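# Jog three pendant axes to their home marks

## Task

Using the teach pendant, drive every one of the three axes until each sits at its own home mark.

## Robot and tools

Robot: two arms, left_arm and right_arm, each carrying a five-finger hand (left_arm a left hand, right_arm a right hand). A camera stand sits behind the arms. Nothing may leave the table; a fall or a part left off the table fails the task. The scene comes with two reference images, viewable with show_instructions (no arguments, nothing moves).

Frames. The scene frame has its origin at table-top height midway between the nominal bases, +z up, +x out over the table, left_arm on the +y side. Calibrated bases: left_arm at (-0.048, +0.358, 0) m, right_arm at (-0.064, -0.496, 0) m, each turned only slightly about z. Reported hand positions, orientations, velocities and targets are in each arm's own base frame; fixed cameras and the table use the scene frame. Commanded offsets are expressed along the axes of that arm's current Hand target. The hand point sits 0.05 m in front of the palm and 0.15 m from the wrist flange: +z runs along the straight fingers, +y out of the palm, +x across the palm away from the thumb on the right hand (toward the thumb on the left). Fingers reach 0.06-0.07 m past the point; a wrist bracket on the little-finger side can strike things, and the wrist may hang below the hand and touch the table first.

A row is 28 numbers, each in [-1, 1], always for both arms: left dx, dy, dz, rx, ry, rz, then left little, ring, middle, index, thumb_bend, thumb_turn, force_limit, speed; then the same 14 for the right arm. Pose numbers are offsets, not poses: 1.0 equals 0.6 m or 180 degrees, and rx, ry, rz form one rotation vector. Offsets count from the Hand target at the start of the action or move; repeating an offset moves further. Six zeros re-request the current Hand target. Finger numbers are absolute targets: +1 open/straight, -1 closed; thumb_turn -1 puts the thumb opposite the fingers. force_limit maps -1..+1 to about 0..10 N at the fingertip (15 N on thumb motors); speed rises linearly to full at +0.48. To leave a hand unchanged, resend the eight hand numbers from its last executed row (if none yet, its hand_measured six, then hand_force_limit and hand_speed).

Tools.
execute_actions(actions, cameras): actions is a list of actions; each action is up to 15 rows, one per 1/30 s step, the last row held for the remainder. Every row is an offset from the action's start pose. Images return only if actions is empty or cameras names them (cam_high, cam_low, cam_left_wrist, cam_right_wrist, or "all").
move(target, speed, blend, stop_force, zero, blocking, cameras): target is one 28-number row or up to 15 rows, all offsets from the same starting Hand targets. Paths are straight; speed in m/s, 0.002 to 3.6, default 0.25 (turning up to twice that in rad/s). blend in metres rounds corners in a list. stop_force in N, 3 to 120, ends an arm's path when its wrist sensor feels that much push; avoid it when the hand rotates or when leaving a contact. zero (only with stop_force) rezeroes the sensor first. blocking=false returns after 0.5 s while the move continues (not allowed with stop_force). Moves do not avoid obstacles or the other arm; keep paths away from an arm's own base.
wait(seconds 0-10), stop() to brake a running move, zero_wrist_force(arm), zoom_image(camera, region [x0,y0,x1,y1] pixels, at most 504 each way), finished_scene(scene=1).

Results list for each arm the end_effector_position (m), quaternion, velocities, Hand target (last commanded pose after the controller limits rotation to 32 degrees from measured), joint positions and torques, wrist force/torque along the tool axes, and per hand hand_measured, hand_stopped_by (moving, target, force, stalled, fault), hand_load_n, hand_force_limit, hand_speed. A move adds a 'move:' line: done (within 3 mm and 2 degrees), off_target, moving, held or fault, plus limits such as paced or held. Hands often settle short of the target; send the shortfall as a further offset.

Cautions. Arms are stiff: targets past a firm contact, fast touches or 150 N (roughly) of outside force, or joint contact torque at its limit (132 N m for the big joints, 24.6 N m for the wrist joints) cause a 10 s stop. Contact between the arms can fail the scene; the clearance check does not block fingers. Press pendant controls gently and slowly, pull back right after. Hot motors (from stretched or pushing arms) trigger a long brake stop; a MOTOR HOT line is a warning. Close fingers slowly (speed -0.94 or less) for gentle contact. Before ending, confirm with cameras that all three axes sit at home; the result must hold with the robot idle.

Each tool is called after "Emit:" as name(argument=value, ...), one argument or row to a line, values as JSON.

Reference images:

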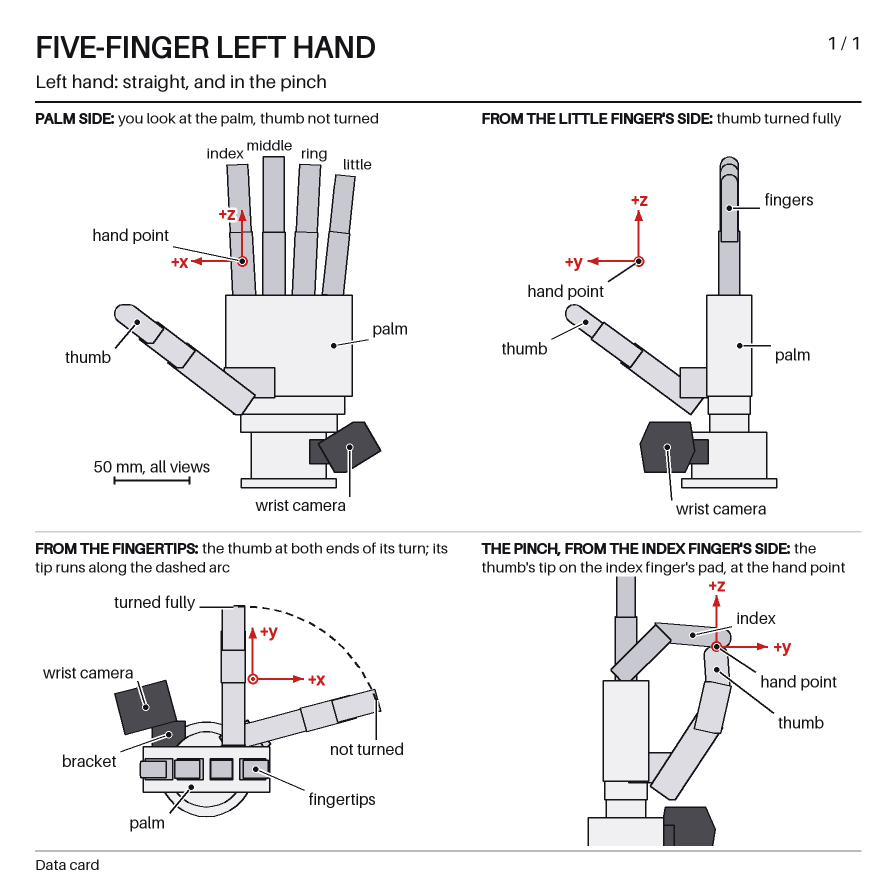

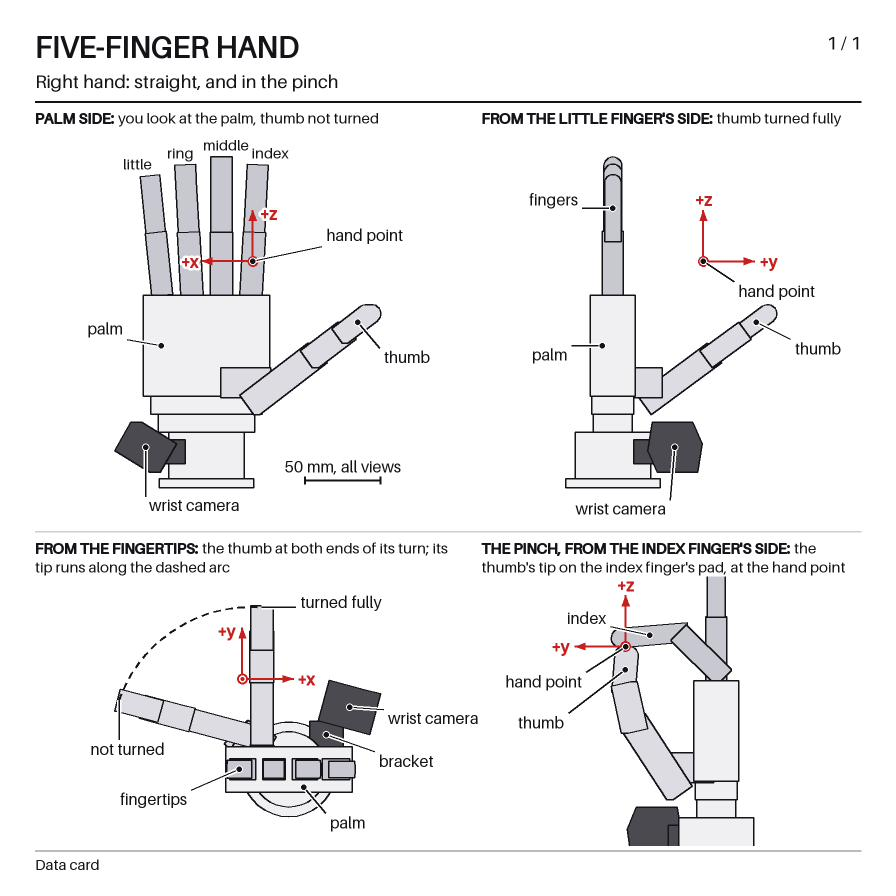

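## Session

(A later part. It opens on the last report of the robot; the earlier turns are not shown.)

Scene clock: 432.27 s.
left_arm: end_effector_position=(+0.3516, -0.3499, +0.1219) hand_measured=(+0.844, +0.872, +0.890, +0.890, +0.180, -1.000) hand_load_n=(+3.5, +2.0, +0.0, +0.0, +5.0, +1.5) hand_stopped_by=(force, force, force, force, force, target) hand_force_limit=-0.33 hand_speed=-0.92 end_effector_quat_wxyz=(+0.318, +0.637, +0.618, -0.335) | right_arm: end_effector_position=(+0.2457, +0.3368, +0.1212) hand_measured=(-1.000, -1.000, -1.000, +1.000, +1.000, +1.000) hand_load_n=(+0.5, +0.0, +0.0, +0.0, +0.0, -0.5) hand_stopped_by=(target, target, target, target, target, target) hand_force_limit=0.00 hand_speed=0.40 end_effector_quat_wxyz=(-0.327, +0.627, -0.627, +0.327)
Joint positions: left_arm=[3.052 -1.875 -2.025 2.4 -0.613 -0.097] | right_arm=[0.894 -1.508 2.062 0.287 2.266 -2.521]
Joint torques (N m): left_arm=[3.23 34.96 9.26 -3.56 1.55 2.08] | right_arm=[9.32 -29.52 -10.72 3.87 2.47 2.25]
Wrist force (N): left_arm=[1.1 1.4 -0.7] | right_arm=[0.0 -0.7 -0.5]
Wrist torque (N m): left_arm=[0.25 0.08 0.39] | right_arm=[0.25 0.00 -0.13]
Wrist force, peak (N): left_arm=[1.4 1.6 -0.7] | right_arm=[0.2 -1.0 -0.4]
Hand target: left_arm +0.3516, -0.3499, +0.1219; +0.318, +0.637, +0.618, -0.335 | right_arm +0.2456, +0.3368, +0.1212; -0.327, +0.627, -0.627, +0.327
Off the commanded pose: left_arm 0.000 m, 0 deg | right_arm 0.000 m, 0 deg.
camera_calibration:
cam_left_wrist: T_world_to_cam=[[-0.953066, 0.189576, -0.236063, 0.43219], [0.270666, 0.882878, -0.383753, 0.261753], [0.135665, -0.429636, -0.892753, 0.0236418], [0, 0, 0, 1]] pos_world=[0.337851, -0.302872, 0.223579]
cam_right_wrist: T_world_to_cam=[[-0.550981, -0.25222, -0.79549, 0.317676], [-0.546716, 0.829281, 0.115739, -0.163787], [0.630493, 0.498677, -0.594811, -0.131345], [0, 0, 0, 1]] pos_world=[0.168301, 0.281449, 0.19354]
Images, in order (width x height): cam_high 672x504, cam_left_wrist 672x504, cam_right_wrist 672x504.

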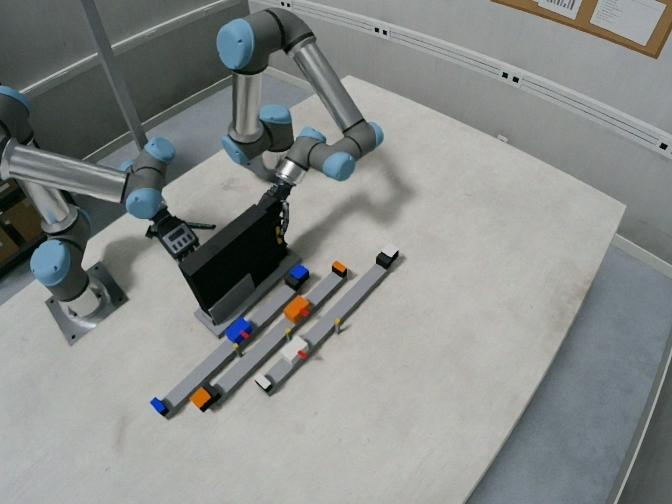

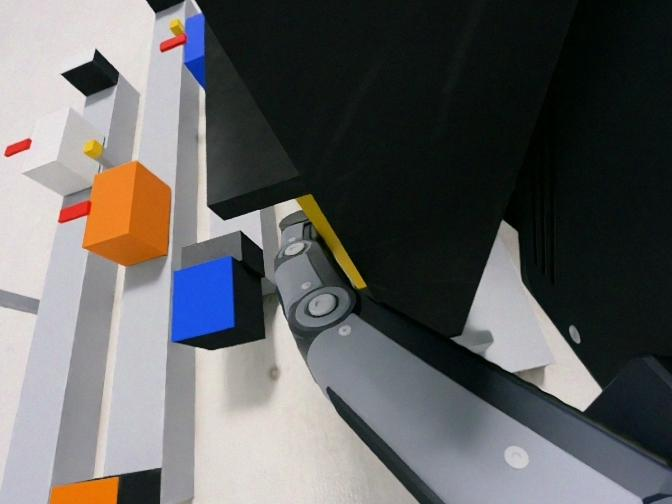

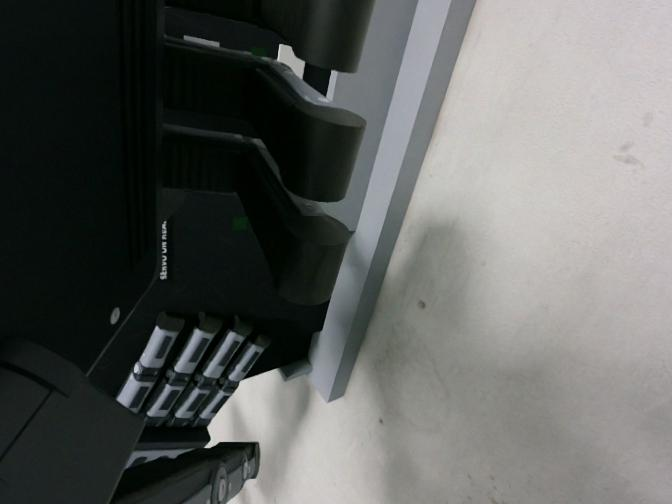

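Emit:
execute_actions(
  actions=[
    [[0,0,0,0,0,0,0.65,0.65,0.65,0.65,0.0,-1,-0.33,-0.92,0,-0.00191,0.00273,0,0,0,-1,-1,-1,1,1,1,0,0.4],[0,0,0,0,0,0,0.65,0.65,0.65,0.65,0.0,-1,-0.33,-0.92,0,-0.00383,0.00546,0,0,0,-1,-1,-1,1,1,1,0,0.4],[0,0,0,0,0,0,0.65,0.65,0.65,0.65,0.0,-1,-0.33,-0.92,0,-0.00574,0.00819,0,0,0,-1,-1,-1,1,1,1,0,0.4],[0,0,0,0,0,0,0.65,0.65,0.65,0.65,0.0,-1,-0.33,-0.92,0,-0.0067,0.00956,0,0,0,-1,-1,-1,1,1,1,0,0.4]],
    [[0,0,0,0,0,0,0.65,0.65,0.65,0.65,0.0,-1,-0.33,-0.92,0,-0.00048,0.00068,0,0,0,-1,-1,-1,1,1,1,0,0.4],[0,0,0,0,0,0,0.65,0.65,0.65,0.65,0.0,-1,-0.33,-0.92,0,-0.00096,0.00137,0,0,0,-1,-1,-1,1,1,1,0,0.4],[0,0,0,0,0,0,0.65,0.65,0.65,0.65,0.0,-1,-0.33,-0.92,0,-0.00144,0.00205,0,0,0,-1,-1,-1,1,1,1,0,0.4],[0,0,0,0,0,0,0.65,0.65,0.65,0.65,0.0,-1,-0.33,-0.92,0,-0.00191,0.00273,0,0,0,-1,-1,-1,1,1,1,0,0.4],[0,0,0,0,0,0,0.65,0.65,0.65,0.65,0.0,-1,-0.33,-0.92,0,-0.00239,0.00341,0,0,0,-1,-1,-1,1,1,1,0,0.4],[0,0,0,0,0,0,0.65,0.65,0.65,0.65,0.0,-1,-0.33,-0.92,0,-0.00287,0.0041,0,0,0,-1,-1,-1,1,1,1,0,0.4],[0,0,0,0,0,0,0.65,0.65,0.65,0.65,0.0,-1,-0.33,-0.92,0,-0.00335,0.00478,0,0,0,-1,-1,-1,1,1,1,0,0.4],[0,0,0,0,0,0,0.65,0.65,0.65,0.65,0.0,-1,-0.33,-0.92,0,-0.00383,0.00546,0,0,0,-1,-1,-1,1,1,1,0,0.4]],
    [[0,0,0,0,0,0,0.65,0.65,0.65,0.65,0.0,-1,-0.33,-0.92,0,0.00191,-0.00273,0,0,0,-1,-1,-1,1,1,1,0,0.4],[0,0,0,0,0,0,0.65,0.65,0.65,0.65,0.0,-1,-0.33,-0.92,0,0.00383,-0.00546,0,0,0,-1,-1,-1,1,1,1,0,0.4],[0,0,0,0,0,0,0.65,0.65,0.65,0.65,0.0,-1,-0.33,-0.92,0,0.00574,-0.00819,0,0,0,-1,-1,-1,1,1,1,0,0.4],[0,0,0,0,0,0,0.65,0.65,0.65,0.65,0.0,-1,-0.33,-0.92,0,0.00765,-0.01092,0,0,0,-1,-1,-1,1,1,1,0,0.4]],
  ],
  cameras=["cam_left_wrist"],
)

Scene clock: 443.53 s.
left_arm: end_effector_position=(+0.3516, -0.3499, +0.1219) hand_measured=(+0.844, +0.872, +0.890, +0.890, +0.180, -1.000) hand_load_n=(+3.5, +2.0, +0.0, +0.0, +5.0, +1.5) hand_stopped_by=(force, force, force, force, force, target) hand_force_limit=-0.33 hand_speed=-0.92 end_effector_quat_wxyz=(+0.318, +0.637, +0.618, -0.335) | right_arm: end_effector_position=(+0.2487, +0.3368, +0.1212) hand_measured=(-1.000, -1.000, -1.000, +1.000, +1.000, +1.000) hand_load_n=(+0.0, +0.5, +0.0, +0.0, +0.0, +0.0) hand_stopped_by=(target, target, target, target, target, target) hand_force_limit=0.00 hand_speed=0.40 end_effector_quat_wxyz=(-0.327, +0.627, -0.627, +0.327)
Joint positions: left_arm=[3.052 -1.875 -2.025 2.4 -0.613 -0.097] | right_arm=[0.886 -1.508 2.061 0.283 2.26 -2.528]
Joint torques (N m): left_arm=[2.89 34.76 9.89 -3.4 1.34 2.07] | right_arm=[9.73 -29.01 -10.35 4 2.51 2.76]
Wrist force (N): left_arm=[-0.5 1.6 -0.7] | right_arm=[0.1 -0.3 -0.1]
Wrist torque (N m): left_arm=[0.18 -0.01 0.28] | right_arm=[0.28 -0.03 -0.12]
Wrist force, peak (N): left_arm=[1.4 1.4 -0.9] | right_arm=[4.2 5.1 -43.2]
Hand target: left_arm +0.3516, -0.3499, +0.1219; +0.318, +0.637, +0.618, -0.335 | right_arm +0.2486, +0.3368, +0.1212; -0.327, +0.627, -0.627, +0.327
Off the commanded pose: left_arm 0.000 m, 0 deg | right_arm 0.000 m, 0 deg.
camera_calibration:
cam_left_wrist: T_world_to_cam=[[-0.953066, 0.189576, -0.236063, 0.43219], [0.270666, 0.882878, -0.383753, 0.261753], [0.135665, -0.429636, -0.892753, 0.0236418], [0, 0, 0, 1]] pos_world=[0.337851, -0.302872, 0.223579]
Images, in order (width x height): cam_left_wrist 672x504.

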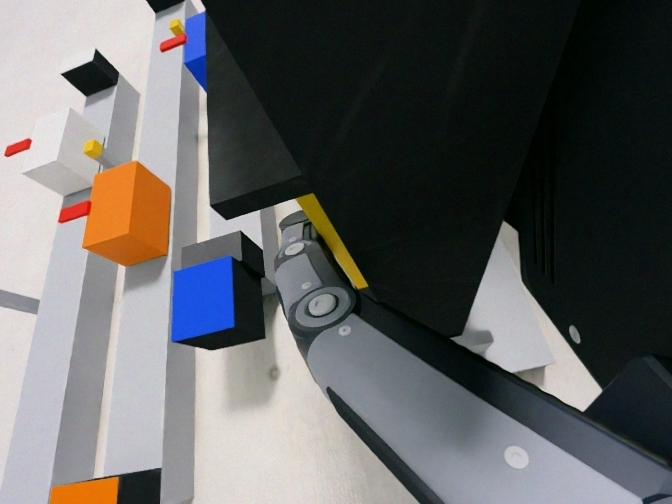

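Emit:
execute_actions(
  actions=[],
  cameras=["cam_high","cam_low"],
)

Emit:
zoom_image(
  camera="cam_high",
  region=[220, 290, 360, 400],
)

Emit:
zoom_image(
  camera="cam_low",
  region=[130, 230, 340, 320],
)

Scene clock: 450.33 s.
left_arm: end_effector_position=(+0.3516, -0.3499, +0.1219) hand_measured=(+0.844, +0.872, +0.890, +0.890, +0.180, -1.000) hand_load_n=(+3.0, +2.0, +0.0, +0.0, +4.5, +1.5) hand_stopped_by=(force, force, force, force, force, target) hand_force_limit=-0.33 hand_speed=-0.92 end_effector_quat_wxyz=(+0.318, +0.637, +0.618, -0.335) | right_arm: end_effector_position=(+0.2486, +0.3368, +0.1212) hand_measured=(-1.000, -1.000, -1.000, +1.000, +1.000, +1.000) hand_load_n=(+0.5, +0.0, +0.0, +0.0, +0.0, +0.0) hand_stopped_by=(target, target, target, target, target, target) hand_force_limit=0.00 hand_speed=0.40 end_effector_quat_wxyz=(-0.327, +0.627, -0.627, +0.327)
Joint positions: left_arm=[3.052 -1.875 -2.025 2.4 -0.613 -0.097] | right_arm=[0.887 -1.508 2.061 0.283 2.26 -2.528]
Joint velocities: within noise
Joint torques (N m): left_arm=[2.9 34.85 9.03 -3.2 1.24 1.97] | right_arm=[9.26 -28.9 -10.35 3.83 2.33 2.63]
Wrist force (N): left_arm=[-0.5 1.5 -0.6] | right_arm=[0.0 -0.8 0.0]
Wrist torque (N m): left_arm=[0.17 0.00 0.28] | right_arm=[0.21 -0.02 -0.13]
Wrist force, peak (N): left_arm=[-0.8 1.8 -0.8] | right_arm=[0.1 -1.0 -0.1]
Hand target: left_arm +0.3516, -0.3499, +0.1219; +0.318, +0.637, +0.618, -0.335 | right_arm +0.2486, +0.3368, +0.1212; -0.327, +0.627, -0.627, +0.327
Off the commanded pose: left_arm 0.000 m, 0 deg | right_arm 0.000 m, 0 deg.
Images, in order (width x height): cam_high 672x504, cam_low 672x504.

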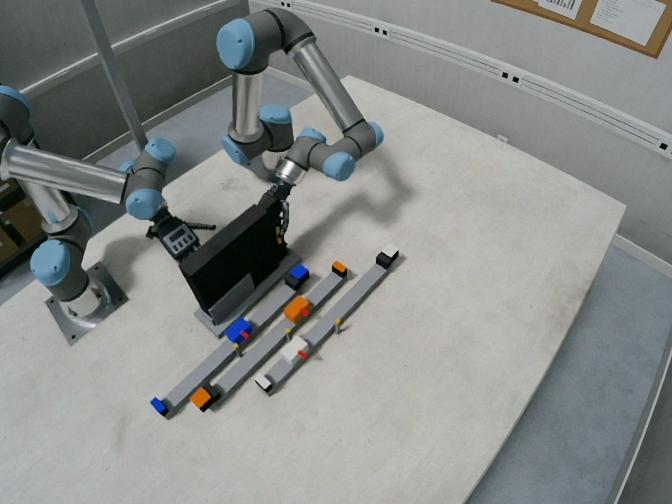

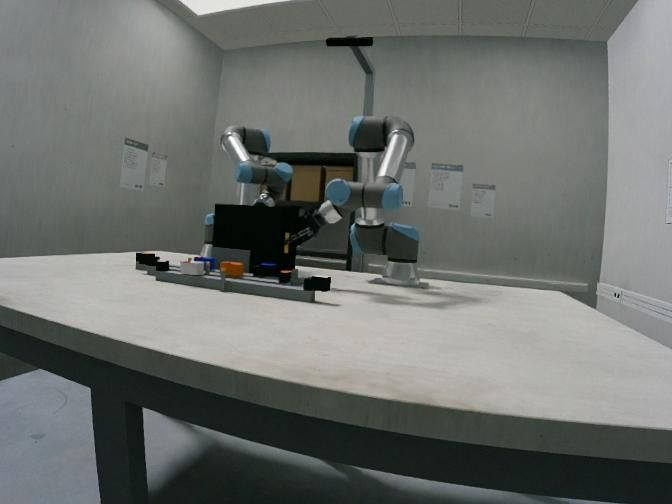

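Scaled by 3.600.

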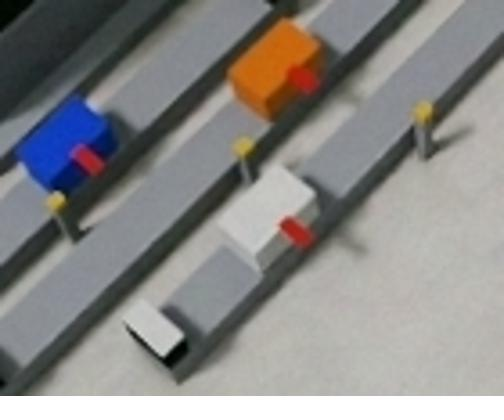

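Scaled by 2.400.

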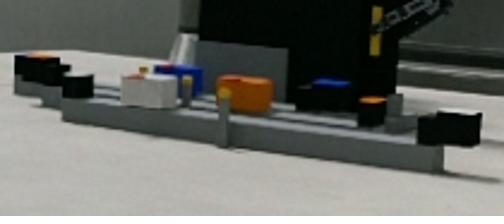

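Emit:
move(
  target=[
    [0,0,0,0,0,0,0.65,0.65,0.65,0.65,0.0,-1,-0.33,-0.92, 0,0.0287,-0.041,0,0,0,-1,-1,-1,1,1,1,0,0.4],
    [0,0,0,0,0,0,0.65,0.65,0.65,0.65,0.0,-1,-0.33,-0.92, 0.2033,-0.189,-0.2995,0,0,0,-1,-1,-1,1,1,1,0,0.4],
  ],
  speed=0.35,
  blend=[0.01,0],
  cameras=["cam_right_wrist"],
)

Emit:
execute_actions(
  actions=[
    [[0,0,0,0,0,0,0.65,0.65,0.65,0.65,0.0,-1,-0.33,-0.92,0,0,0,0,0,0,1,1,1,1,1,1,0,0.48]],
  ],
  cameras=["cam_right_wrist"],
)

Emit:
zoom_image(
  camera="cam_right_wrist",
  region=[220, 60, 520, 420],
)

Scene clock: 462.13 s.
left_arm: end_effector_position=(+0.3516, -0.3499, +0.1219) hand_measured=(+0.844, +0.872, +0.890, +0.890, +0.180, -1.000) hand_load_n=(+3.0, +1.5, +0.0, +0.0, +5.0, +1.5) hand_stopped_by=(force, force, force, force, force, target) hand_force_limit=-0.33 hand_speed=-0.92 end_effector_quat_wxyz=(+0.318, +0.637, +0.618, -0.335) | right_arm: end_effector_position=(+0.1660, +0.2151, +0.3170) hand_measured=(-1.000, -1.000, -1.000, +1.000, +1.000, +1.000) hand_load_n=(+0.0, +0.0, +0.0, +0.0, +0.0, +0.0) hand_stopped_by=(target, target, target, target, target, target) hand_force_limit=0.00 hand_speed=0.40 end_effector_quat_wxyz=(-0.327, +0.626, -0.627, +0.327)
Joint positions: left_arm=[3.052 -1.875 -2.025 2.4 -0.613 -0.097] | right_arm=[0.79 -2.04 1.941 0.881 2.194 -2.616]
Joint torques (N m): left_arm=[4.03 34.92 8.66 -3.45 1.13 1.87] | right_arm=[-11.49 -11.1 -25.57 3.56 -0.56 -2.09]
Wrist force (N): left_arm=[-0.3 1.5 -0.7] | right_arm=[0.0 -0.6 -0.3]
Wrist torque (N m): left_arm=[0.19 -0.05 0.29] | right_arm=[0.24 0.00 -0.02]
Wrist force, peak (N): left_arm=[-0.4 1.8 -1.0] | right_arm=[0.7 -1.4 -0.9]
Hand target: left_arm +0.3516, -0.3499, +0.1219; +0.318, +0.637, +0.618, -0.335 | right_arm +0.1659, +0.2150, +0.3171; -0.327, +0.627, -0.627, +0.327
Off the commanded pose: left_arm 0.000 m, 0 deg | right_arm 0.000 m, 0 deg.
move: done
camera_calibration:
cam_right_wrist: T_world_to_cam=[[-0.550932, -0.252251, -0.795514, 0.398835], [-0.546659, 0.829335, 0.115613, -0.129064], [0.630585, 0.49857, -0.594803, 0.0960641], [0, 0, 0, 1]] pos_world=[0.0886004, 0.159749, 0.389339]
Images, in order (width x height): cam_right_wrist 672x504.

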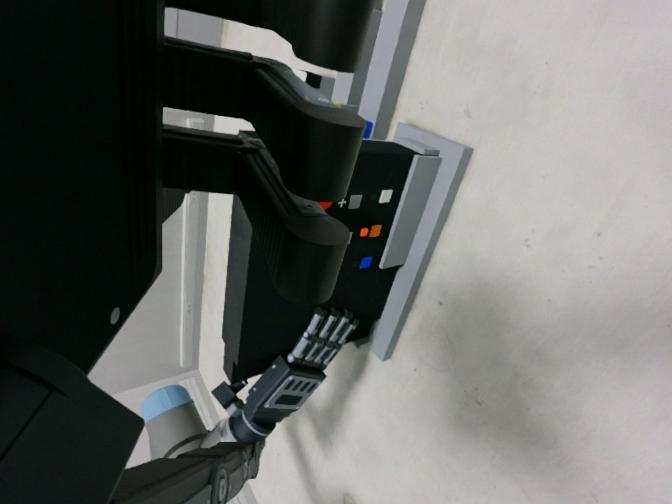

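Scene clock: 462.93 s.
left_arm: end_effector_position=(+0.3516, -0.3499, +0.1219) hand_measured=(+0.844, +0.872, +0.890, +0.890, +0.180, -1.000) hand_load_n=(+3.0, +2.0, +0.5, +0.0, +5.0, +2.0) hand_stopped_by=(force, force, force, force, force, target) hand_force_limit=-0.33 hand_speed=-0.92 end_effector_quat_wxyz=(+0.318, +0.637, +0.618, -0.335) | right_arm: end_effector_position=(+0.1659, +0.2150, +0.3171) hand_measured=(+1.000, +1.000, +1.000, +1.000, +1.000, +1.000) hand_load_n=(+0.0, +0.0, +0.0, +0.0, +0.0, +0.0) hand_stopped_by=(target, target, target, target, target, target) hand_force_limit=0.00 hand_speed=0.48 end_effector_quat_wxyz=(-0.327, +0.627, -0.627, +0.327)
Joint positions: left_arm=[3.052 -1.875 -2.025 2.4 -0.613 -0.097] | right_arm=[0.79 -2.04 1.941 0.882 2.194 -2.617]
Joint torques (N m): left_arm=[1.82 35.63 9.54 -3.59 0.94 1.93] | right_arm=[-11.6 -10.94 -25.83 3.26 -0.29 -2.25]
Wrist force (N): left_arm=[-0.2 1.5 -0.6] | right_arm=[0.0 -0.7 -0.2]
Wrist torque (N m): left_arm=[0.17 -0.05 0.30] | right_arm=[0.22 0.01 -0.03]
Wrist force, peak (N): left_arm=[-0.6 1.9 -1.1] | right_arm=[0.5 -0.6 -0.6]
Hand target: left_arm +0.3516, -0.3499, +0.1219; +0.318, +0.637, +0.618, -0.335 | right_arm +0.1659, +0.2150, +0.3171; -0.327, +0.627, -0.627, +0.327
Off the commanded pose: left_arm 0.000 m, 0 deg | right_arm 0.000 m, 0 deg.
camera_calibration:
cam_right_wrist: T_world_to_cam=[[-0.550995, -0.2522, -0.795487, 0.398876], [-0.546702, 0.829287, 0.115758, -0.129037], [0.630493, 0.498677, -0.594811, 0.0961679], [0, 0, 0, 1]] pos_world=[0.0886007, 0.159649, 0.38944]
Images, in order (width x height): cam_right_wrist 672x504.

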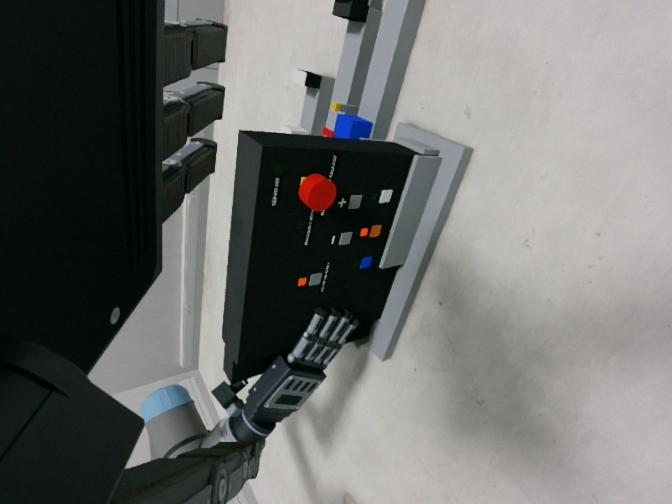

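Scaled by 1.400.

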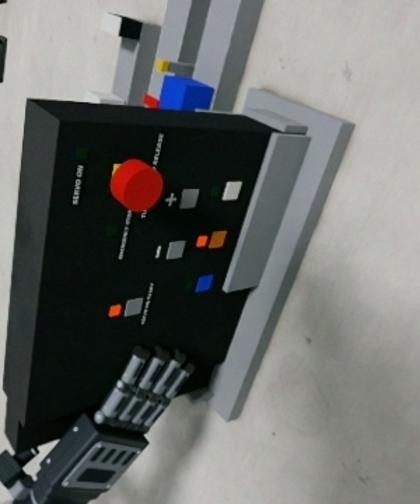

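Emit:
execute_actions(
  actions=[
    [[0,0,0,0,0,0,0.65,0.65,0.65,0.65,0.5,-1,-0.33,-0.6,0,0,0,0,0,0,1,1,1,1,1,1,0,0.48]],
    [[0,0,0,0,0,0,0.65,0.65,0.65,0.65,0.5,-1,-0.33,-0.6,0,0,0,0,0,0,1,1,1,1,1,1,0,0.48]],
  ],
  cameras=["cam_right_wrist"],
)

Emit:
move(
  target=[0,0,0,0,0,0,0.65,0.65,0.65,0.65,0.0,-1,-0.33,-0.92, 0,0,0,0,0,0,1,1,1,1,1,1,0,0.48],
  cameras=["cam_right_wrist"],
)

Emit:
zoom_image(
  camera="cam_right_wrist",
  region=[220, 110, 480, 310],
)

Scene clock: 482.73 s.
left_arm: end_effector_position=(+0.3516, -0.3499, +0.1219) hand_measured=(+0.844, +0.872, +0.890, +0.890, +0.500, -1.000) hand_load_n=(+3.0, +2.0, +0.0, +0.0, +0.0, +0.0) hand_stopped_by=(force, force, force, force, target, target) hand_force_limit=-0.33 hand_speed=-0.60 end_effector_quat_wxyz=(+0.318, +0.637, +0.618, -0.335) | right_arm: end_effector_position=(+0.1659, +0.2150, +0.3171) hand_measured=(+1.000, +1.000, +1.000, +1.000, +1.000, +1.000) hand_load_n=(+0.0, -0.5, +0.0, +0.0, +0.0, +0.0) hand_stopped_by=(target, target, target, target, target, target) hand_force_limit=0.00 hand_speed=0.48 end_effector_quat_wxyz=(-0.327, +0.627, -0.627, +0.327)
Joint positions: left_arm=[3.052 -1.875 -2.025 2.4 -0.613 -0.097] | right_arm=[0.79 -2.04 1.941 0.882 2.194 -2.617]
Joint torques (N m): left_arm=[2.08 34.22 9.21 -3.42 0.74 1.79] | right_arm=[-10.99 -11.25 -16.69 -1.82 0.51 -2.23]
Wrist force (N): left_arm=[-0.6 -2.1 1.9] | right_arm=[0.0 -0.6 -0.3]
Wrist torque (N m): left_arm=[0.10 0.04 0.35] | right_arm=[0.22 0.00 -0.03]
Wrist force, peak (N): left_arm=[-0.4 -2.5 2.0] | right_arm=[0.1 -1.0 -0.3]
Hand target: left_arm +0.3516, -0.3499, +0.1219; +0.318, +0.637, +0.618, -0.335 | right_arm +0.1659, +0.2150, +0.3171; -0.327, +0.627, -0.627, +0.327
Off the commanded pose: left_arm 0.000 m, 0 deg | right_arm 0.000 m, 0 deg.
camera_calibration:
cam_right_wrist: T_world_to_cam=[[-0.550995, -0.2522, -0.795487, 0.398876], [-0.546702, 0.829287, 0.115758, -0.129037], [0.630493, 0.498677, -0.594811, 0.0961679], [0, 0, 0, 1]] pos_world=[0.0886007, 0.159649, 0.38944]
Images, in order (width x height): cam_right_wrist 672x504.

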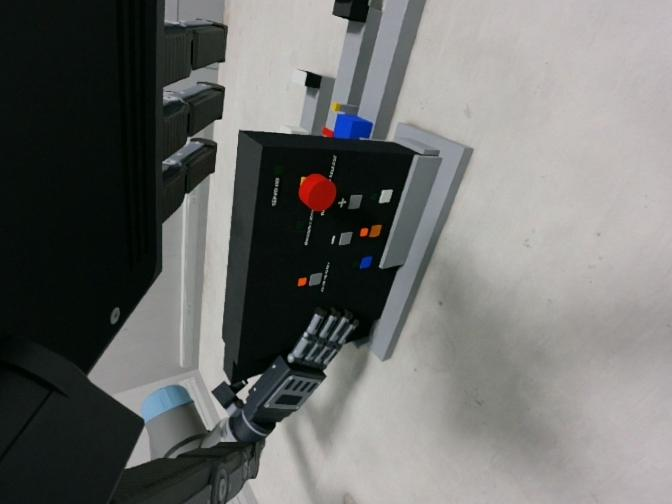

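Scene clock: 485.83 s.
left_arm: end_effector_position=(+0.3516, -0.3499, +0.1219) hand_measured=(+0.844, +0.872, +0.890, +0.890, +0.172, -1.000) hand_load_n=(+3.5, +2.0, +0.0, +0.0, +5.0, +1.5) hand_stopped_by=(force, force, force, force, force, target) hand_force_limit=-0.33 hand_speed=-0.92 end_effector_quat_wxyz=(+0.318, +0.637, +0.618, -0.335) | right_arm: end_effector_position=(+0.1659, +0.2150, +0.3171) hand_measured=(+1.000, +1.000, +1.000, +1.000, +1.000, +1.000) hand_load_n=(+0.0, +0.0, +0.0, +0.0, +0.0, +0.0) hand_stopped_by=(target, target, target, target, target, target) hand_force_limit=0.00 hand_speed=0.48 end_effector_quat_wxyz=(-0.327, +0.627, -0.627, +0.327)
Joint positions: left_arm=[3.052 -1.875 -2.025 2.4 -0.613 -0.097] | right_arm=[0.79 -2.04 1.941 0.882 2.194 -2.617]
Joint torques (N m): left_arm=[2.23 34.67 9.51 -3.29 0.56 1.66] | right_arm=[-12.14 -11.28 -16.05 -1.9 1.17 -2.09]
Wrist force (N): left_arm=[-0.6 2.0 -0.6] | right_arm=[0.1 -0.3 -0.3]
Wrist torque (N m): left_arm=[0.22 0.01 0.28] | right_arm=[0.27 -0.01 -0.02]
Wrist force, peak (N): left_arm=[-0.5 -2.4 2.1] | right_arm=[-0.1 -0.9 -0.7]
Hand target: left_arm +0.3516, -0.3499, +0.1219; +0.318, +0.637, +0.618, -0.335 | right_arm +0.1659, +0.2150, +0.3171; -0.327, +0.627, -0.627, +0.327
Off the commanded pose: left_arm 0.000 m, 0 deg | right_arm 0.000 m, 0 deg.
move: done
camera_calibration:
cam_right_wrist: T_world_to_cam=[[-0.550995, -0.2522, -0.795487, 0.398876], [-0.546702, 0.829287, 0.115758, -0.129037], [0.630493, 0.498677, -0.594811, 0.0961679], [0, 0, 0, 1]] pos_world=[0.0886007, 0.159649, 0.38944]
Images, in order (width x height): cam_right_wrist 672x504.

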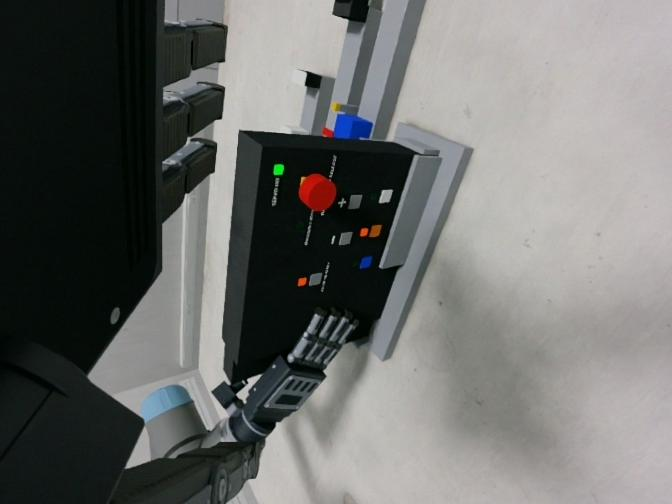

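Scaled by 1.938.

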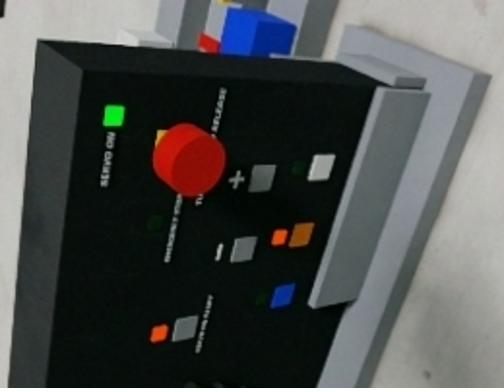

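Emit:
move(
  target=[
    [0,0,0,0,0,0,0.65,0.65,0.65,0.65,0.0,-1,-0.33,-0.92, -0.2117,0.217,0.252,0,0,0,-1,-1,-1,1,1,1,0,0.4],
    [0,0,0,0,0,0,0.65,0.65,0.65,0.65,0.0,-1,-0.33,-0.92, -0.2117,0.183,0.3005,0,0,0,-1,-1,-1,1,1,1,0,0.4],
  ],
  speed=[0.4,0.08],
)

Emit:
move(
  target=[0,0,0,0,0,0,0.65,0.65,0.65,0.65,0.0,-1,-0.33,-0.92, 0,-0.0067,0.00956,0,0,0,-1,-1,-1,1,1,1,0,0.4],
  speed=0.005,
  stop_force=3,
  cameras=["cam_left_wrist"],
)

Emit:
move(
  target=[0,0,0,0,0,0,0.65,0.65,0.65,0.65,0.0,-1,-0.33,-0.92, 0,0.0067,-0.00956,0,0,0,-1,-1,-1,1,1,1,0,0.4],
  speed=0.1,
  cameras=["cam_left_wrist","cam_high"],
)

Scene clock: 509.07 s.
left_arm: end_effector_position=(+0.3516, -0.3499, +0.1219) hand_measured=(+0.844, +0.872, +0.890, +0.890, +0.172, -1.000) hand_load_n=(+3.0, +1.5, +0.5, +0.0, +5.0, +1.5) hand_stopped_by=(force, force, force, force, force, target) hand_force_limit=-0.33 hand_speed=-0.92 end_effector_quat_wxyz=(+0.318, +0.637, +0.618, -0.335) | right_arm: end_effector_position=(+0.2510, +0.3418, +0.1238) hand_measured=(-1.000, -1.000, -1.000, +1.000, +1.000, +1.000) hand_load_n=(+0.0, +0.0, +0.0, +0.0, +0.0, +0.0) hand_stopped_by=(target, target, target, target, target, target) hand_force_limit=0.00 hand_speed=0.40 end_effector_quat_wxyz=(-0.327, +0.626, -0.627, +0.327)
Joint positions: left_arm=[3.052 -1.875 -2.025 2.4 -0.613 -0.097] | right_arm=[0.891 -1.497 2.042 0.294 2.264 -2.524]
Joint torques (N m): left_arm=[2.16 34.35 8.17 -3.37 0.31 1.63] | right_arm=[-11.87 -9.15 -24.1 -1.93 -0.49 -2.33]
Wrist force (N): left_arm=[-0.4 2.0 -0.7] | right_arm=[-0.1 -0.4 -0.2]
Wrist torque (N m): left_arm=[0.24 -0.04 0.29] | right_arm=[0.29 0.01 -0.03]
Wrist force, peak (N): left_arm=[-0.3 2.2 -0.8] | right_arm=[0.8 -1.5 -1.1]
Hand target: left_arm +0.3516, -0.3499, +0.1219; +0.318, +0.637, +0.618, -0.335 | right_arm +0.2511, +0.3418, +0.1238; -0.327, +0.627, -0.627, +0.327
Off the commanded pose: left_arm 0.000 m, 0 deg | right_arm 0.000 m, 0 deg.
move: done

Scene clock: 511.13 s.
left_arm: end_effector_position=(+0.3516, -0.3499, +0.1219) hand_measured=(+0.844, +0.872, +0.890, +0.890, +0.172, -1.000) hand_load_n=(+3.0, +2.0, +0.0, +0.0, +5.0, +1.5) hand_stopped_by=(force, force, force, force, force, target) hand_force_limit=-0.33 hand_speed=-0.92 end_effector_quat_wxyz=(+0.318, +0.637, +0.618, -0.335) | right_arm: end_effector_position=(+0.2548, +0.3418, +0.1238) hand_measured=(-1.000, -1.000, -1.000, +1.000, +1.000, +1.000) hand_load_n=(+0.0, +0.0, +0.0, -1.0, +0.0, +0.0) hand_stopped_by=(target, target, target, target, target, target) hand_force_limit=0.00 hand_speed=0.40 end_effector_quat_wxyz=(-0.327, +0.627, -0.627, +0.327)
Joint positions: left_arm=[3.052 -1.875 -2.025 2.4 -0.613 -0.097] | right_arm=[0.881 -1.496 2.04 0.289 2.257 -2.533]
Joint torques (N m): left_arm=[2.73 35.05 8.9 -3.47 0.39 1.55] | right_arm=[7.97 -18.54 -11.04 3.41 2.79 2.3]
Wrist force (N): left_arm=[-0.4 1.6 -0.5] | right_arm=[-0.3 0.3 -4.8]
Wrist torque (N m): left_arm=[0.17 -0.01 0.30] | right_arm=[0.52 0.00 -0.07]
Wrist force, peak (N): left_arm=[-0.6 2.1 -0.7] | right_arm=[-0.3 1.1 -8.9]
Hand target: left_arm +0.3516, -0.3499, +0.1219; +0.318, +0.637, +0.618, -0.335 | right_arm +0.2548, +0.3418, +0.1238; -0.327, +0.627, -0.627, +0.327 (not the last commanded pose)
Off the commanded pose: left_arm 0.000 m, 0 deg | right_arm 0.003 m, 0 deg.
move: contact (right_arm)
camera_calibration:
cam_left_wrist: T_world_to_cam=[[-0.953066, 0.189576, -0.236063, 0.43219], [0.270666, 0.882878, -0.383753, 0.261753], [0.135665, -0.429636, -0.892753, 0.0236418], [0, 0, 0, 1]] pos_world=[0.337851, -0.302872, 0.223579]
Images, in order (width x height): cam_left_wrist 672x504.

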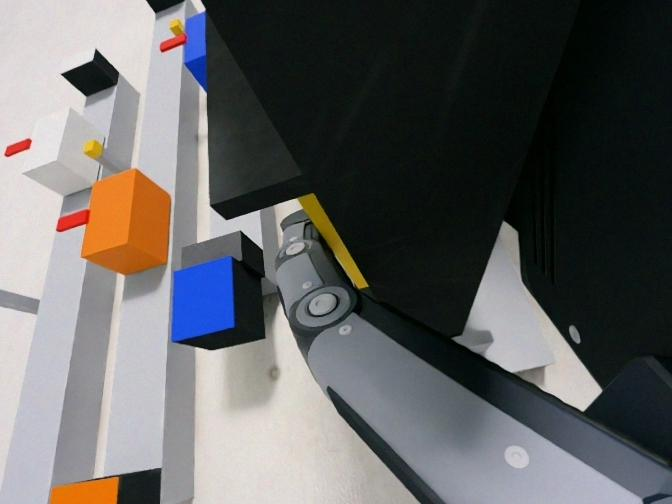

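Scene clock: 511.97 s.
left_arm: end_effector_position=(+0.3516, -0.3499, +0.1219) hand_measured=(+0.844, +0.872, +0.890, +0.890, +0.172, -1.000) hand_load_n=(+3.0, +2.0, +0.0, +0.0, +4.5, +1.5) hand_stopped_by=(force, force, force, force, force, target) hand_force_limit=-0.33 hand_speed=-0.92 end_effector_quat_wxyz=(+0.318, +0.637, +0.618, -0.335) | right_arm: end_effector_position=(+0.2479, +0.3418, +0.1238) hand_measured=(-1.000, -1.000, -1.000, +1.000, +1.000, +1.000) hand_load_n=(+0.0, +0.0, +0.0, +0.0, +0.0, -0.5) hand_stopped_by=(target, target, target, target, target, target) hand_force_limit=0.00 hand_speed=0.40 end_effector_quat_wxyz=(-0.327, +0.627, -0.627, +0.327)
Joint positions: left_arm=[3.052 -1.875 -2.025 2.4 -0.613 -0.097] | right_arm=[0.899 -1.498 2.044 0.298 2.269 -2.516]
Joint torques (N m): left_arm=[2.16 35.08 9.05 -3.34 0.33 1.65] | right_arm=[8.17 -29.93 -11.52 3.78 2.65 2.19]
Wrist force (N): left_arm=[-0.4 1.9 -0.5] | right_arm=[0.1 -0.7 -0.2]
Wrist torque (N m): left_arm=[0.22 -0.02 0.29] | right_arm=[0.24 -0.01 -0.14]
Wrist force, peak (N): left_arm=[-0.8 2.0 -0.7] | right_arm=[0.0 0.3 -5.0]
Hand target: left_arm +0.3516, -0.3499, +0.1219; +0.318, +0.637, +0.618, -0.335 | right_arm +0.2478, +0.3418, +0.1238; -0.327, +0.627, -0.627, +0.327
Off the commanded pose: left_arm 0.000 m, 0 deg | right_arm 0.000 m, 0 deg.
move: done
camera_calibration:
cam_left_wrist: T_world_to_cam=[[-0.953066, 0.189576, -0.236063, 0.43219], [0.270666, 0.882878, -0.383753, 0.261753], [0.135665, -0.429636, -0.892753, 0.0236418], [0, 0, 0, 1]] pos_world=[0.337851, -0.302872, 0.223579]
Images, in order (width x height): cam_high 672x504, cam_left_wrist 672x504.

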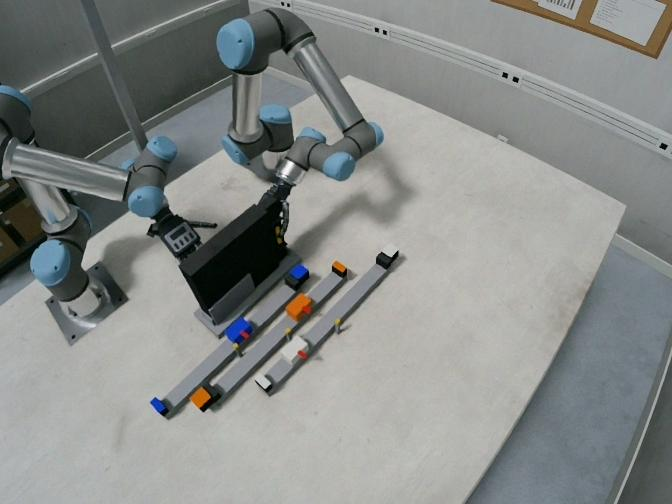

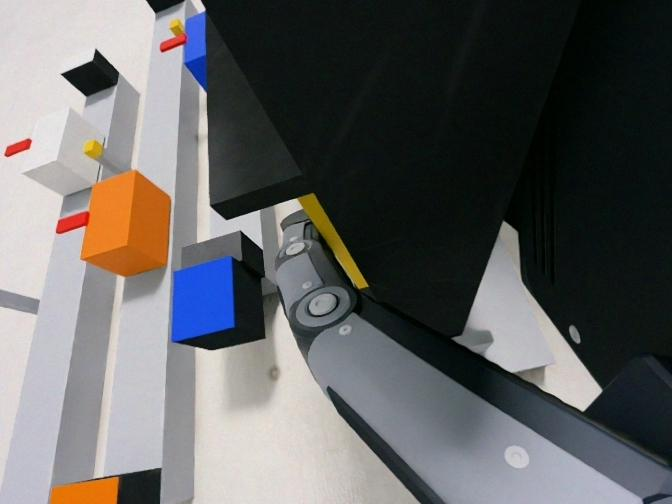

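Emit:
move(
  target=[
    [0,0,0,0,0,0,0.65,0.65,0.65,0.65,0.0,-1,-0.33,-0.92, 0,0.0095,-0.0135,0,0,0,-1,-1,-1,1,1,1,0,0.4],
    [0,0,0,0,0,0,0.65,0.65,0.65,0.65,0.0,-1,-0.33,-0.92, 0.0775,0.0067,-0.0154,0,0,0,-1,-1,-1,1,1,1,0,0.4],
    [0,0,0,0,0,0,0.65,0.65,0.65,0.65,0.0,-1,-0.33,-0.92, 0.0775,-0.0062,0.003,0,0,0,-1,-1,-1,1,1,1,0,0.4],
  ],
  speed=[0.1,0.1,0.05],
)

Emit:
move(
  target=[0,0,0,0,0,0,0.65,0.65,0.65,0.65,0.0,-1,-0.33,-0.92, 0,-0.0067,0.00956,0,0,0,-1,-1,-1,1,1,1,0,0.4],
  speed=0.005,
  stop_force=3,
)

Emit:
wait(
  seconds=2.5,
)

Emit:
move(
  target=[0,0,0,0,0,0,0.65,0.65,0.65,0.65,0.0,-1,-0.33,-0.92, 0,0.0067,-0.00956,0,0,0,-1,-1,-1,1,1,1,0,0.4],
  speed=0.1,
  cameras=["cam_left_wrist","cam_high"],
)

Scene clock: 524.07 s.
left_arm: end_effector_position=(+0.3516, -0.3499, +0.1219) hand_measured=(+0.844, +0.872, +0.890, +0.890, +0.172, -1.000) hand_load_n=(+3.0, +2.0, +0.0, +0.0, +5.0, +1.5) hand_stopped_by=(force, force, force, force, force, target) hand_force_limit=-0.33 hand_speed=-0.92 end_effector_quat_wxyz=(+0.318, +0.637, +0.618, -0.335) | right_arm: end_effector_position=(+0.2511, +0.2953, +0.1258) hand_measured=(-1.000, -1.000, -1.000, +1.000, +1.000, +1.000) hand_load_n=(+0.0, +0.0, +0.0, +0.0, +0.0, -0.5) hand_stopped_by=(target, target, target, target, target, target) hand_force_limit=0.00 hand_speed=0.40 end_effector_quat_wxyz=(-0.327, +0.626, -0.627, +0.327)
Joint positions: left_arm=[3.052 -1.875 -2.025 2.4 -0.613 -0.097] | right_arm=[0.774 -1.634 2.16 0.248 2.182 -2.63]
Joint torques (N m): left_arm=[2.66 34.36 9.7 -3.46 0.13 1.44] | right_arm=[-11.65 -4.02 -23.59 -2.22 -0.45 -2.6]
Wrist force (N): left_arm=[-0.4 2.0 -0.5] | right_arm=[0.1 -0.9 -0.7]
Wrist torque (N m): left_arm=[0.22 -0.01 0.28] | right_arm=[0.23 0.01 -0.04]
Wrist force, peak (N): left_arm=[-0.4 2.1 -0.8] | right_arm=[0.2 -0.6 -1.0]
Hand target: left_arm +0.3516, -0.3499, +0.1219; +0.318, +0.637, +0.618, -0.335 | right_arm +0.2513, +0.2953, +0.1258; -0.327, +0.627, -0.627, +0.327
Off the commanded pose: left_arm 0.000 m, 0 deg | right_arm 0.000 m, 0 deg.
move: done

Scene clock: 526.57 s.
left_arm: end_effector_position=(+0.3516, -0.3499, +0.1219) hand_measured=(+0.844, +0.872, +0.890, +0.890, +0.172, -1.000) hand_load_n=(+3.0, +2.0, +0.0, +0.0, +5.0, +1.5) hand_stopped_by=(force, force, force, force, force, target) hand_force_limit=-0.33 hand_speed=-0.92 end_effector_quat_wxyz=(+0.318, +0.637, +0.618, -0.335) | right_arm: end_effector_position=(+0.2573, +0.2953, +0.1258) hand_measured=(-1.000, -1.000, -1.000, +1.000, +1.000, +1.000) hand_load_n=(+0.0, +0.0, +0.0, -0.5, +0.0, -0.5) hand_stopped_by=(target, target, target, target, target, target) hand_force_limit=0.00 hand_speed=0.40 end_effector_quat_wxyz=(-0.327, +0.627, -0.627, +0.327)
Joint positions: left_arm=[3.052 -1.875 -2.025 2.4 -0.613 -0.097] | right_arm=[0.756 -1.631 2.156 0.241 2.17 -2.645]
Joint torques (N m): left_arm=[2.19 34.13 9.37 -3.41 0.12 1.55] | right_arm=[8 -21.2 -12.05 3.18 2.62 2.49]
Wrist force (N): left_arm=[-0.6 2.0 -0.6] | right_arm=[-0.2 0.1 -5.3]
Wrist torque (N m): left_arm=[0.22 0.01 0.28] | right_arm=[0.55 0.00 -0.06]
Wrist force, peak (N): left_arm=[-0.3 2.0 -0.8] | right_arm=[-0.3 0.8 -8.7]
Hand target: left_arm +0.3516, -0.3499, +0.1219; +0.318, +0.637, +0.618, -0.335 | right_arm +0.2573, +0.2953, +0.1258; -0.327, +0.627, -0.627, +0.327 (not the last commanded pose)
Off the commanded pose: left_arm 0.000 m, 0 deg | right_arm 0.001 m, 0 deg.
move: contact (right_arm)

Scene clock: 529.07 s.
left_arm: end_effector_position=(+0.3516, -0.3499, +0.1219) hand_measured=(+0.844, +0.872, +0.890, +0.890, +0.172, -1.000) hand_load_n=(+3.0, +2.0, +0.0, +0.0, +5.0, +1.5) hand_stopped_by=(force, force, force, force, force, target) hand_force_limit=-0.33 hand_speed=-0.92 end_effector_quat_wxyz=(+0.318, +0.637, +0.618, -0.335) | right_arm: end_effector_position=(+0.2573, +0.2953, +0.1258) hand_measured=(-1.000, -1.000, -1.000, +1.000, +1.000, +1.000) hand_load_n=(+0.5, +0.0, +0.5, -0.5, +0.0, +0.0) hand_stopped_by=(target, target, target, target, target, target) hand_force_limit=0.00 hand_speed=0.40 end_effector_quat_wxyz=(-0.327, +0.627, -0.627, +0.327)
Joint positions: left_arm=[3.052 -1.875 -2.025 2.4 -0.613 -0.097] | right_arm=[0.756 -1.631 2.156 0.241 2.17 -2.645]
Joint torques (N m): left_arm=[2.12 34.99 9.39 -3.56 0.21 1.41] | right_arm=[8.7 -22.3 -10.86 3.24 2.53 2.44]
Wrist force (N): left_arm=[-0.5 2.0 -0.3] | right_arm=[-0.2 0.3 -5.0]
Wrist torque (N m): left_arm=[0.21 0.01 0.28] | right_arm=[0.55 -0.02 -0.05]
Wrist force, peak (N): left_arm=[-0.8 2.0 -0.5] | right_arm=[0.1 0.2 -5.4]
Hand target: left_arm +0.3516, -0.3499, +0.1219; +0.318, +0.637, +0.618, -0.335 | right_arm +0.2573, +0.2953, +0.1258; -0.327, +0.627, -0.627, +0.327 (not the last commanded pose)
Off the commanded pose: left_arm 0.000 m, 0 deg | right_arm 0.001 m, 0 deg.
wait: 2.50 s; at rest by 0.17 s

Scene clock: 529.90 s.
left_arm: end_effector_position=(+0.3516, -0.3499, +0.1219) hand_measured=(+0.844, +0.872, +0.890, +0.890, +0.172, -1.000) hand_load_n=(+3.0, +1.5, +0.0, +0.0, +5.0, +1.5) hand_stopped_by=(force, force, force, force, force, target) hand_force_limit=-0.33 hand_speed=-0.92 end_effector_quat_wxyz=(+0.318, +0.637, +0.618, -0.335) | right_arm: end_effector_position=(+0.2504, +0.2953, +0.1258) hand_measured=(-1.000, -1.000, -1.000, +1.000, +1.000, +1.000) hand_load_n=(+0.0, +0.5, +0.0, +0.0, +0.0, +0.0) hand_stopped_by=(target, target, target, target, target, target) hand_force_limit=0.00 hand_speed=0.40 end_effector_quat_wxyz=(-0.327, +0.627, -0.627, +0.327)
Joint positions: left_arm=[3.052 -1.875 -2.025 2.4 -0.613 -0.097] | right_arm=[0.776 -1.634 2.161 0.249 2.184 -2.629]
Joint torques (N m): left_arm=[1.86 34.74 9.09 -3.56 0.19 1.49] | right_arm=[8.58 -24.71 -11.12 3.68 2.11 2.3]
Wrist force (N): left_arm=[-0.4 1.8 -0.4] | right_arm=[0.0 -0.6 -0.3]
Wrist torque (N m): left_arm=[0.18 -0.01 0.30] | right_arm=[0.25 0.02 -0.15]
Wrist force, peak (N): left_arm=[-0.6 2.0 -0.7] | right_arm=[-0.2 0.1 -5.2]
Hand target: left_arm +0.3516, -0.3499, +0.1219; +0.318, +0.637, +0.618, -0.335 | right_arm +0.2503, +0.2953, +0.1258; -0.327, +0.627, -0.627, +0.327
Off the commanded pose: left_arm 0.000 m, 0 deg | right_arm 0.000 m, 0 deg.
move: done
camera_calibration:
cam_left_wrist: T_world_to_cam=[[-0.953066, 0.189576, -0.236063, 0.43219], [0.270666, 0.882878, -0.383753, 0.261753], [0.135665, -0.429636, -0.892753, 0.0236418], [0, 0, 0, 1]] pos_world=[0.337851, -0.302872, 0.223579]
Images, in order (width x height): cam_high 672x504, cam_left_wrist 672x504.

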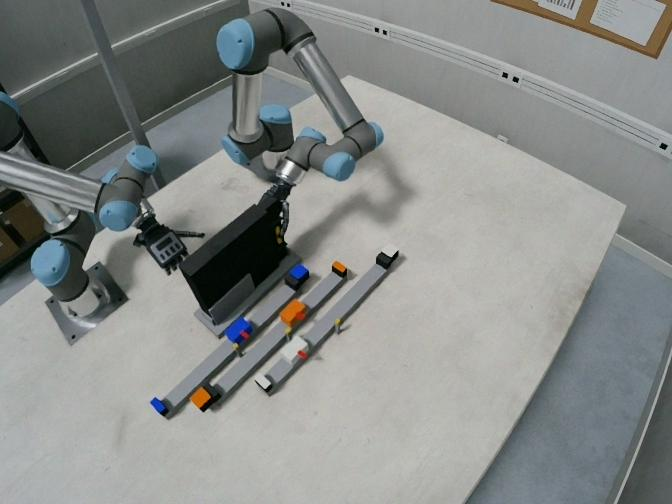

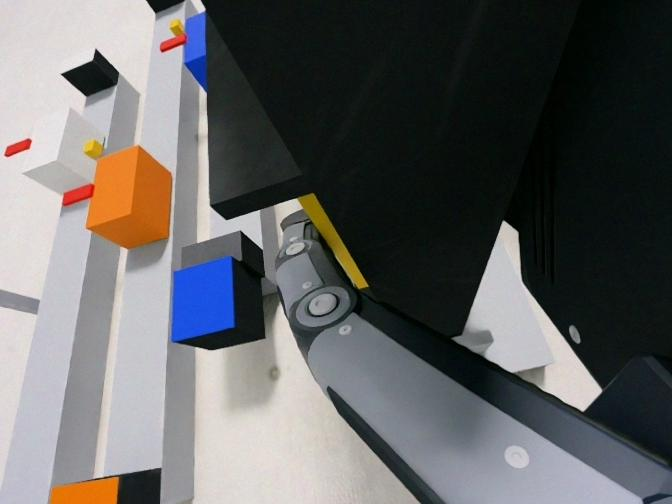

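Emit:
execute_actions(
  actions=[],
  cameras=["cam_high","cam_left_wrist","cam_right_wrist"],
)

Scene clock: 546.80 s.
left_arm: end_effector_position=(+0.3516, -0.3499, +0.1219) hand_measured=(+0.844, +0.872, +0.890, +0.890, +0.172, -1.000) hand_load_n=(+3.0, +1.5, +0.0, +0.0, +5.0, +1.5) hand_stopped_by=(force, force, force, force, force, target) hand_force_limit=-0.33 hand_speed=-0.92 end_effector_quat_wxyz=(+0.318, +0.637, +0.618, -0.335) | right_arm: end_effector_position=(+0.2503, +0.2953, +0.1258) hand_measured=(-1.000, -1.000, -1.000, +1.000, +1.000, +1.000) hand_load_n=(+0.0, +0.0, +0.0, +0.0, +0.0, -0.5) hand_stopped_by=(target, target, target, target, target, target) hand_force_limit=0.00 hand_speed=0.40 end_effector_quat_wxyz=(-0.327, +0.627, -0.627, +0.327)
Joint positions: left_arm=[3.052 -1.875 -2.025 2.4 -0.613 -0.097] | right_arm=[0.776 -1.635 2.161 0.249 2.184 -2.628]
Joint velocities: within noise
Joint torques (N m): left_arm=[1.54 34.94 9.77 -3.47 0.07 1.42] | right_arm=[9.22 -24.67 -10.69 3.69 2.13 2.52]
Wrist force (N): left_arm=[-0.7 1.7 -0.3] | right_arm=[0.2 -0.5 -0.5]
Wrist torque (N m): left_arm=[0.17 0.03 0.28] | right_arm=[0.29 -0.01 -0.13]
Wrist force, peak (N): left_arm=[-0.6 2.2 -0.6] | right_arm=[0.7 -0.7 -0.8]
Hand target: left_arm +0.3516, -0.3499, +0.1219; +0.318, +0.637, +0.618, -0.335 | right_arm +0.2503, +0.2953, +0.1258; -0.327, +0.627, -0.627, +0.327
Off the commanded pose: left_arm 0.000 m, 0 deg | right_arm 0.000 m, 0 deg.
camera_calibration:
cam_left_wrist: T_world_to_cam=[[-0.953066, 0.189576, -0.236063, 0.43219], [0.270666, 0.882878, -0.383753, 0.261753], [0.135665, -0.429636, -0.892753, 0.0236418], [0, 0, 0, 1]] pos_world=[0.337851, -0.302872, 0.223579]
cam_right_wrist: T_world_to_cam=[[-0.550995, -0.2522, -0.795487, 0.313425], [-0.546702, 0.829287, 0.115758, -0.12748], [0.630493, 0.498677, -0.594811, -0.110864], [0, 0, 0, 1]] pos_world=[0.172901, 0.240049, 0.19814]
Images, in order (width x height): cam_high 672x504, cam_left_wrist 672x504, cam_right_wrist 672x504.

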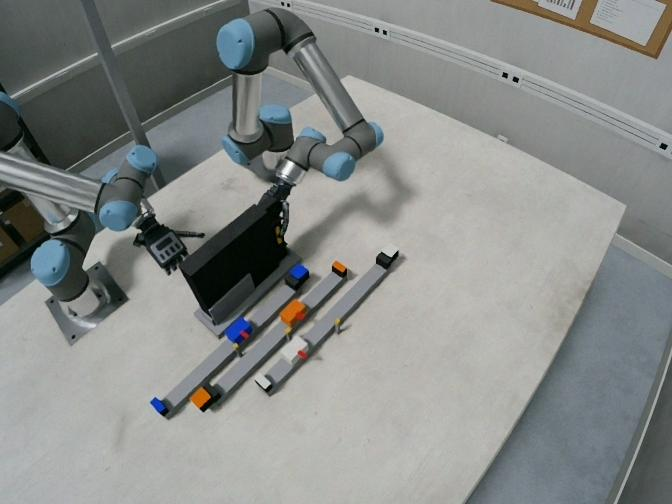

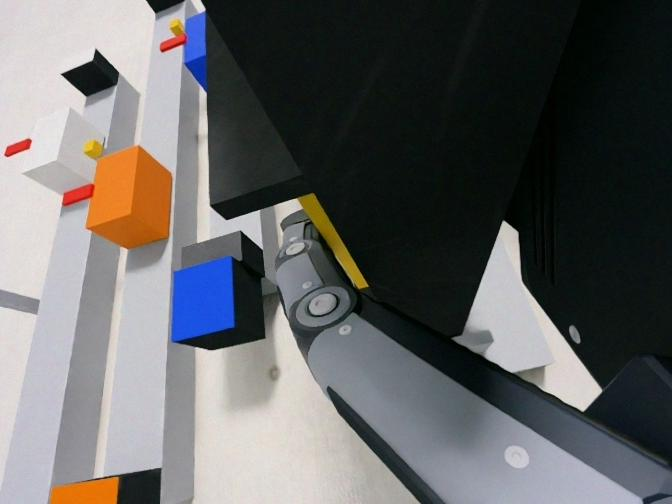

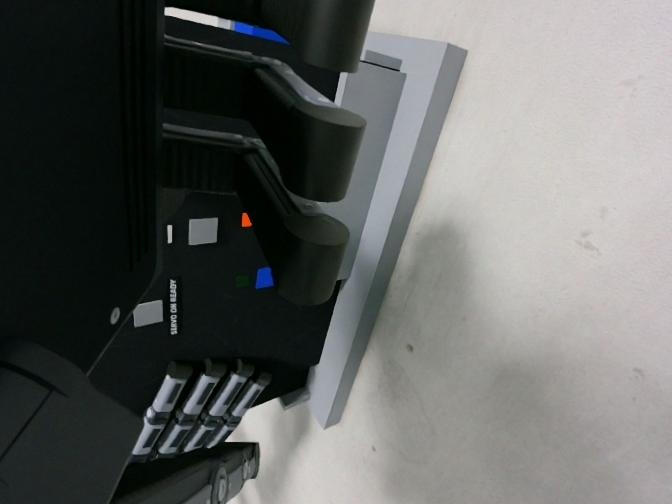

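Emit:
zoom_image(
  camera="cam_high",
  region=[220, 290, 360, 400],
)

Emit:
zoom_image(
  camera="cam_left_wrist",
  region=[0, 80, 200, 260],
)

Scaled by 3.600.

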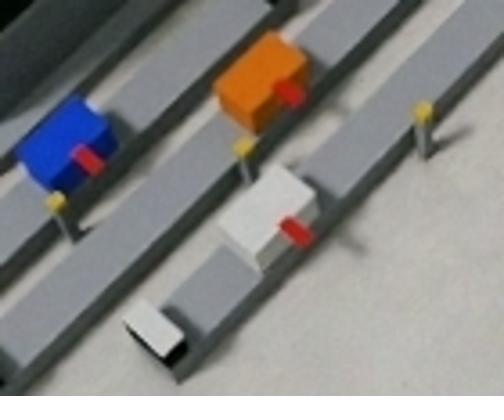

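Scaled by 2.520.

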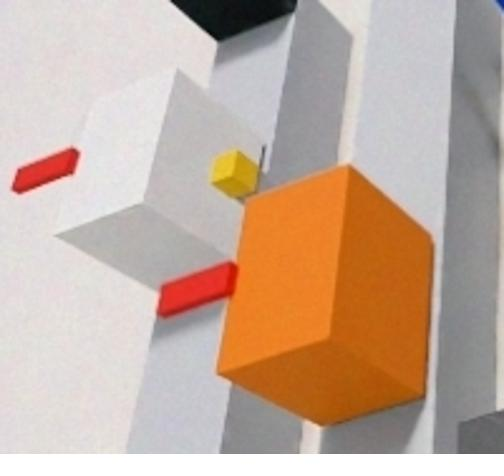

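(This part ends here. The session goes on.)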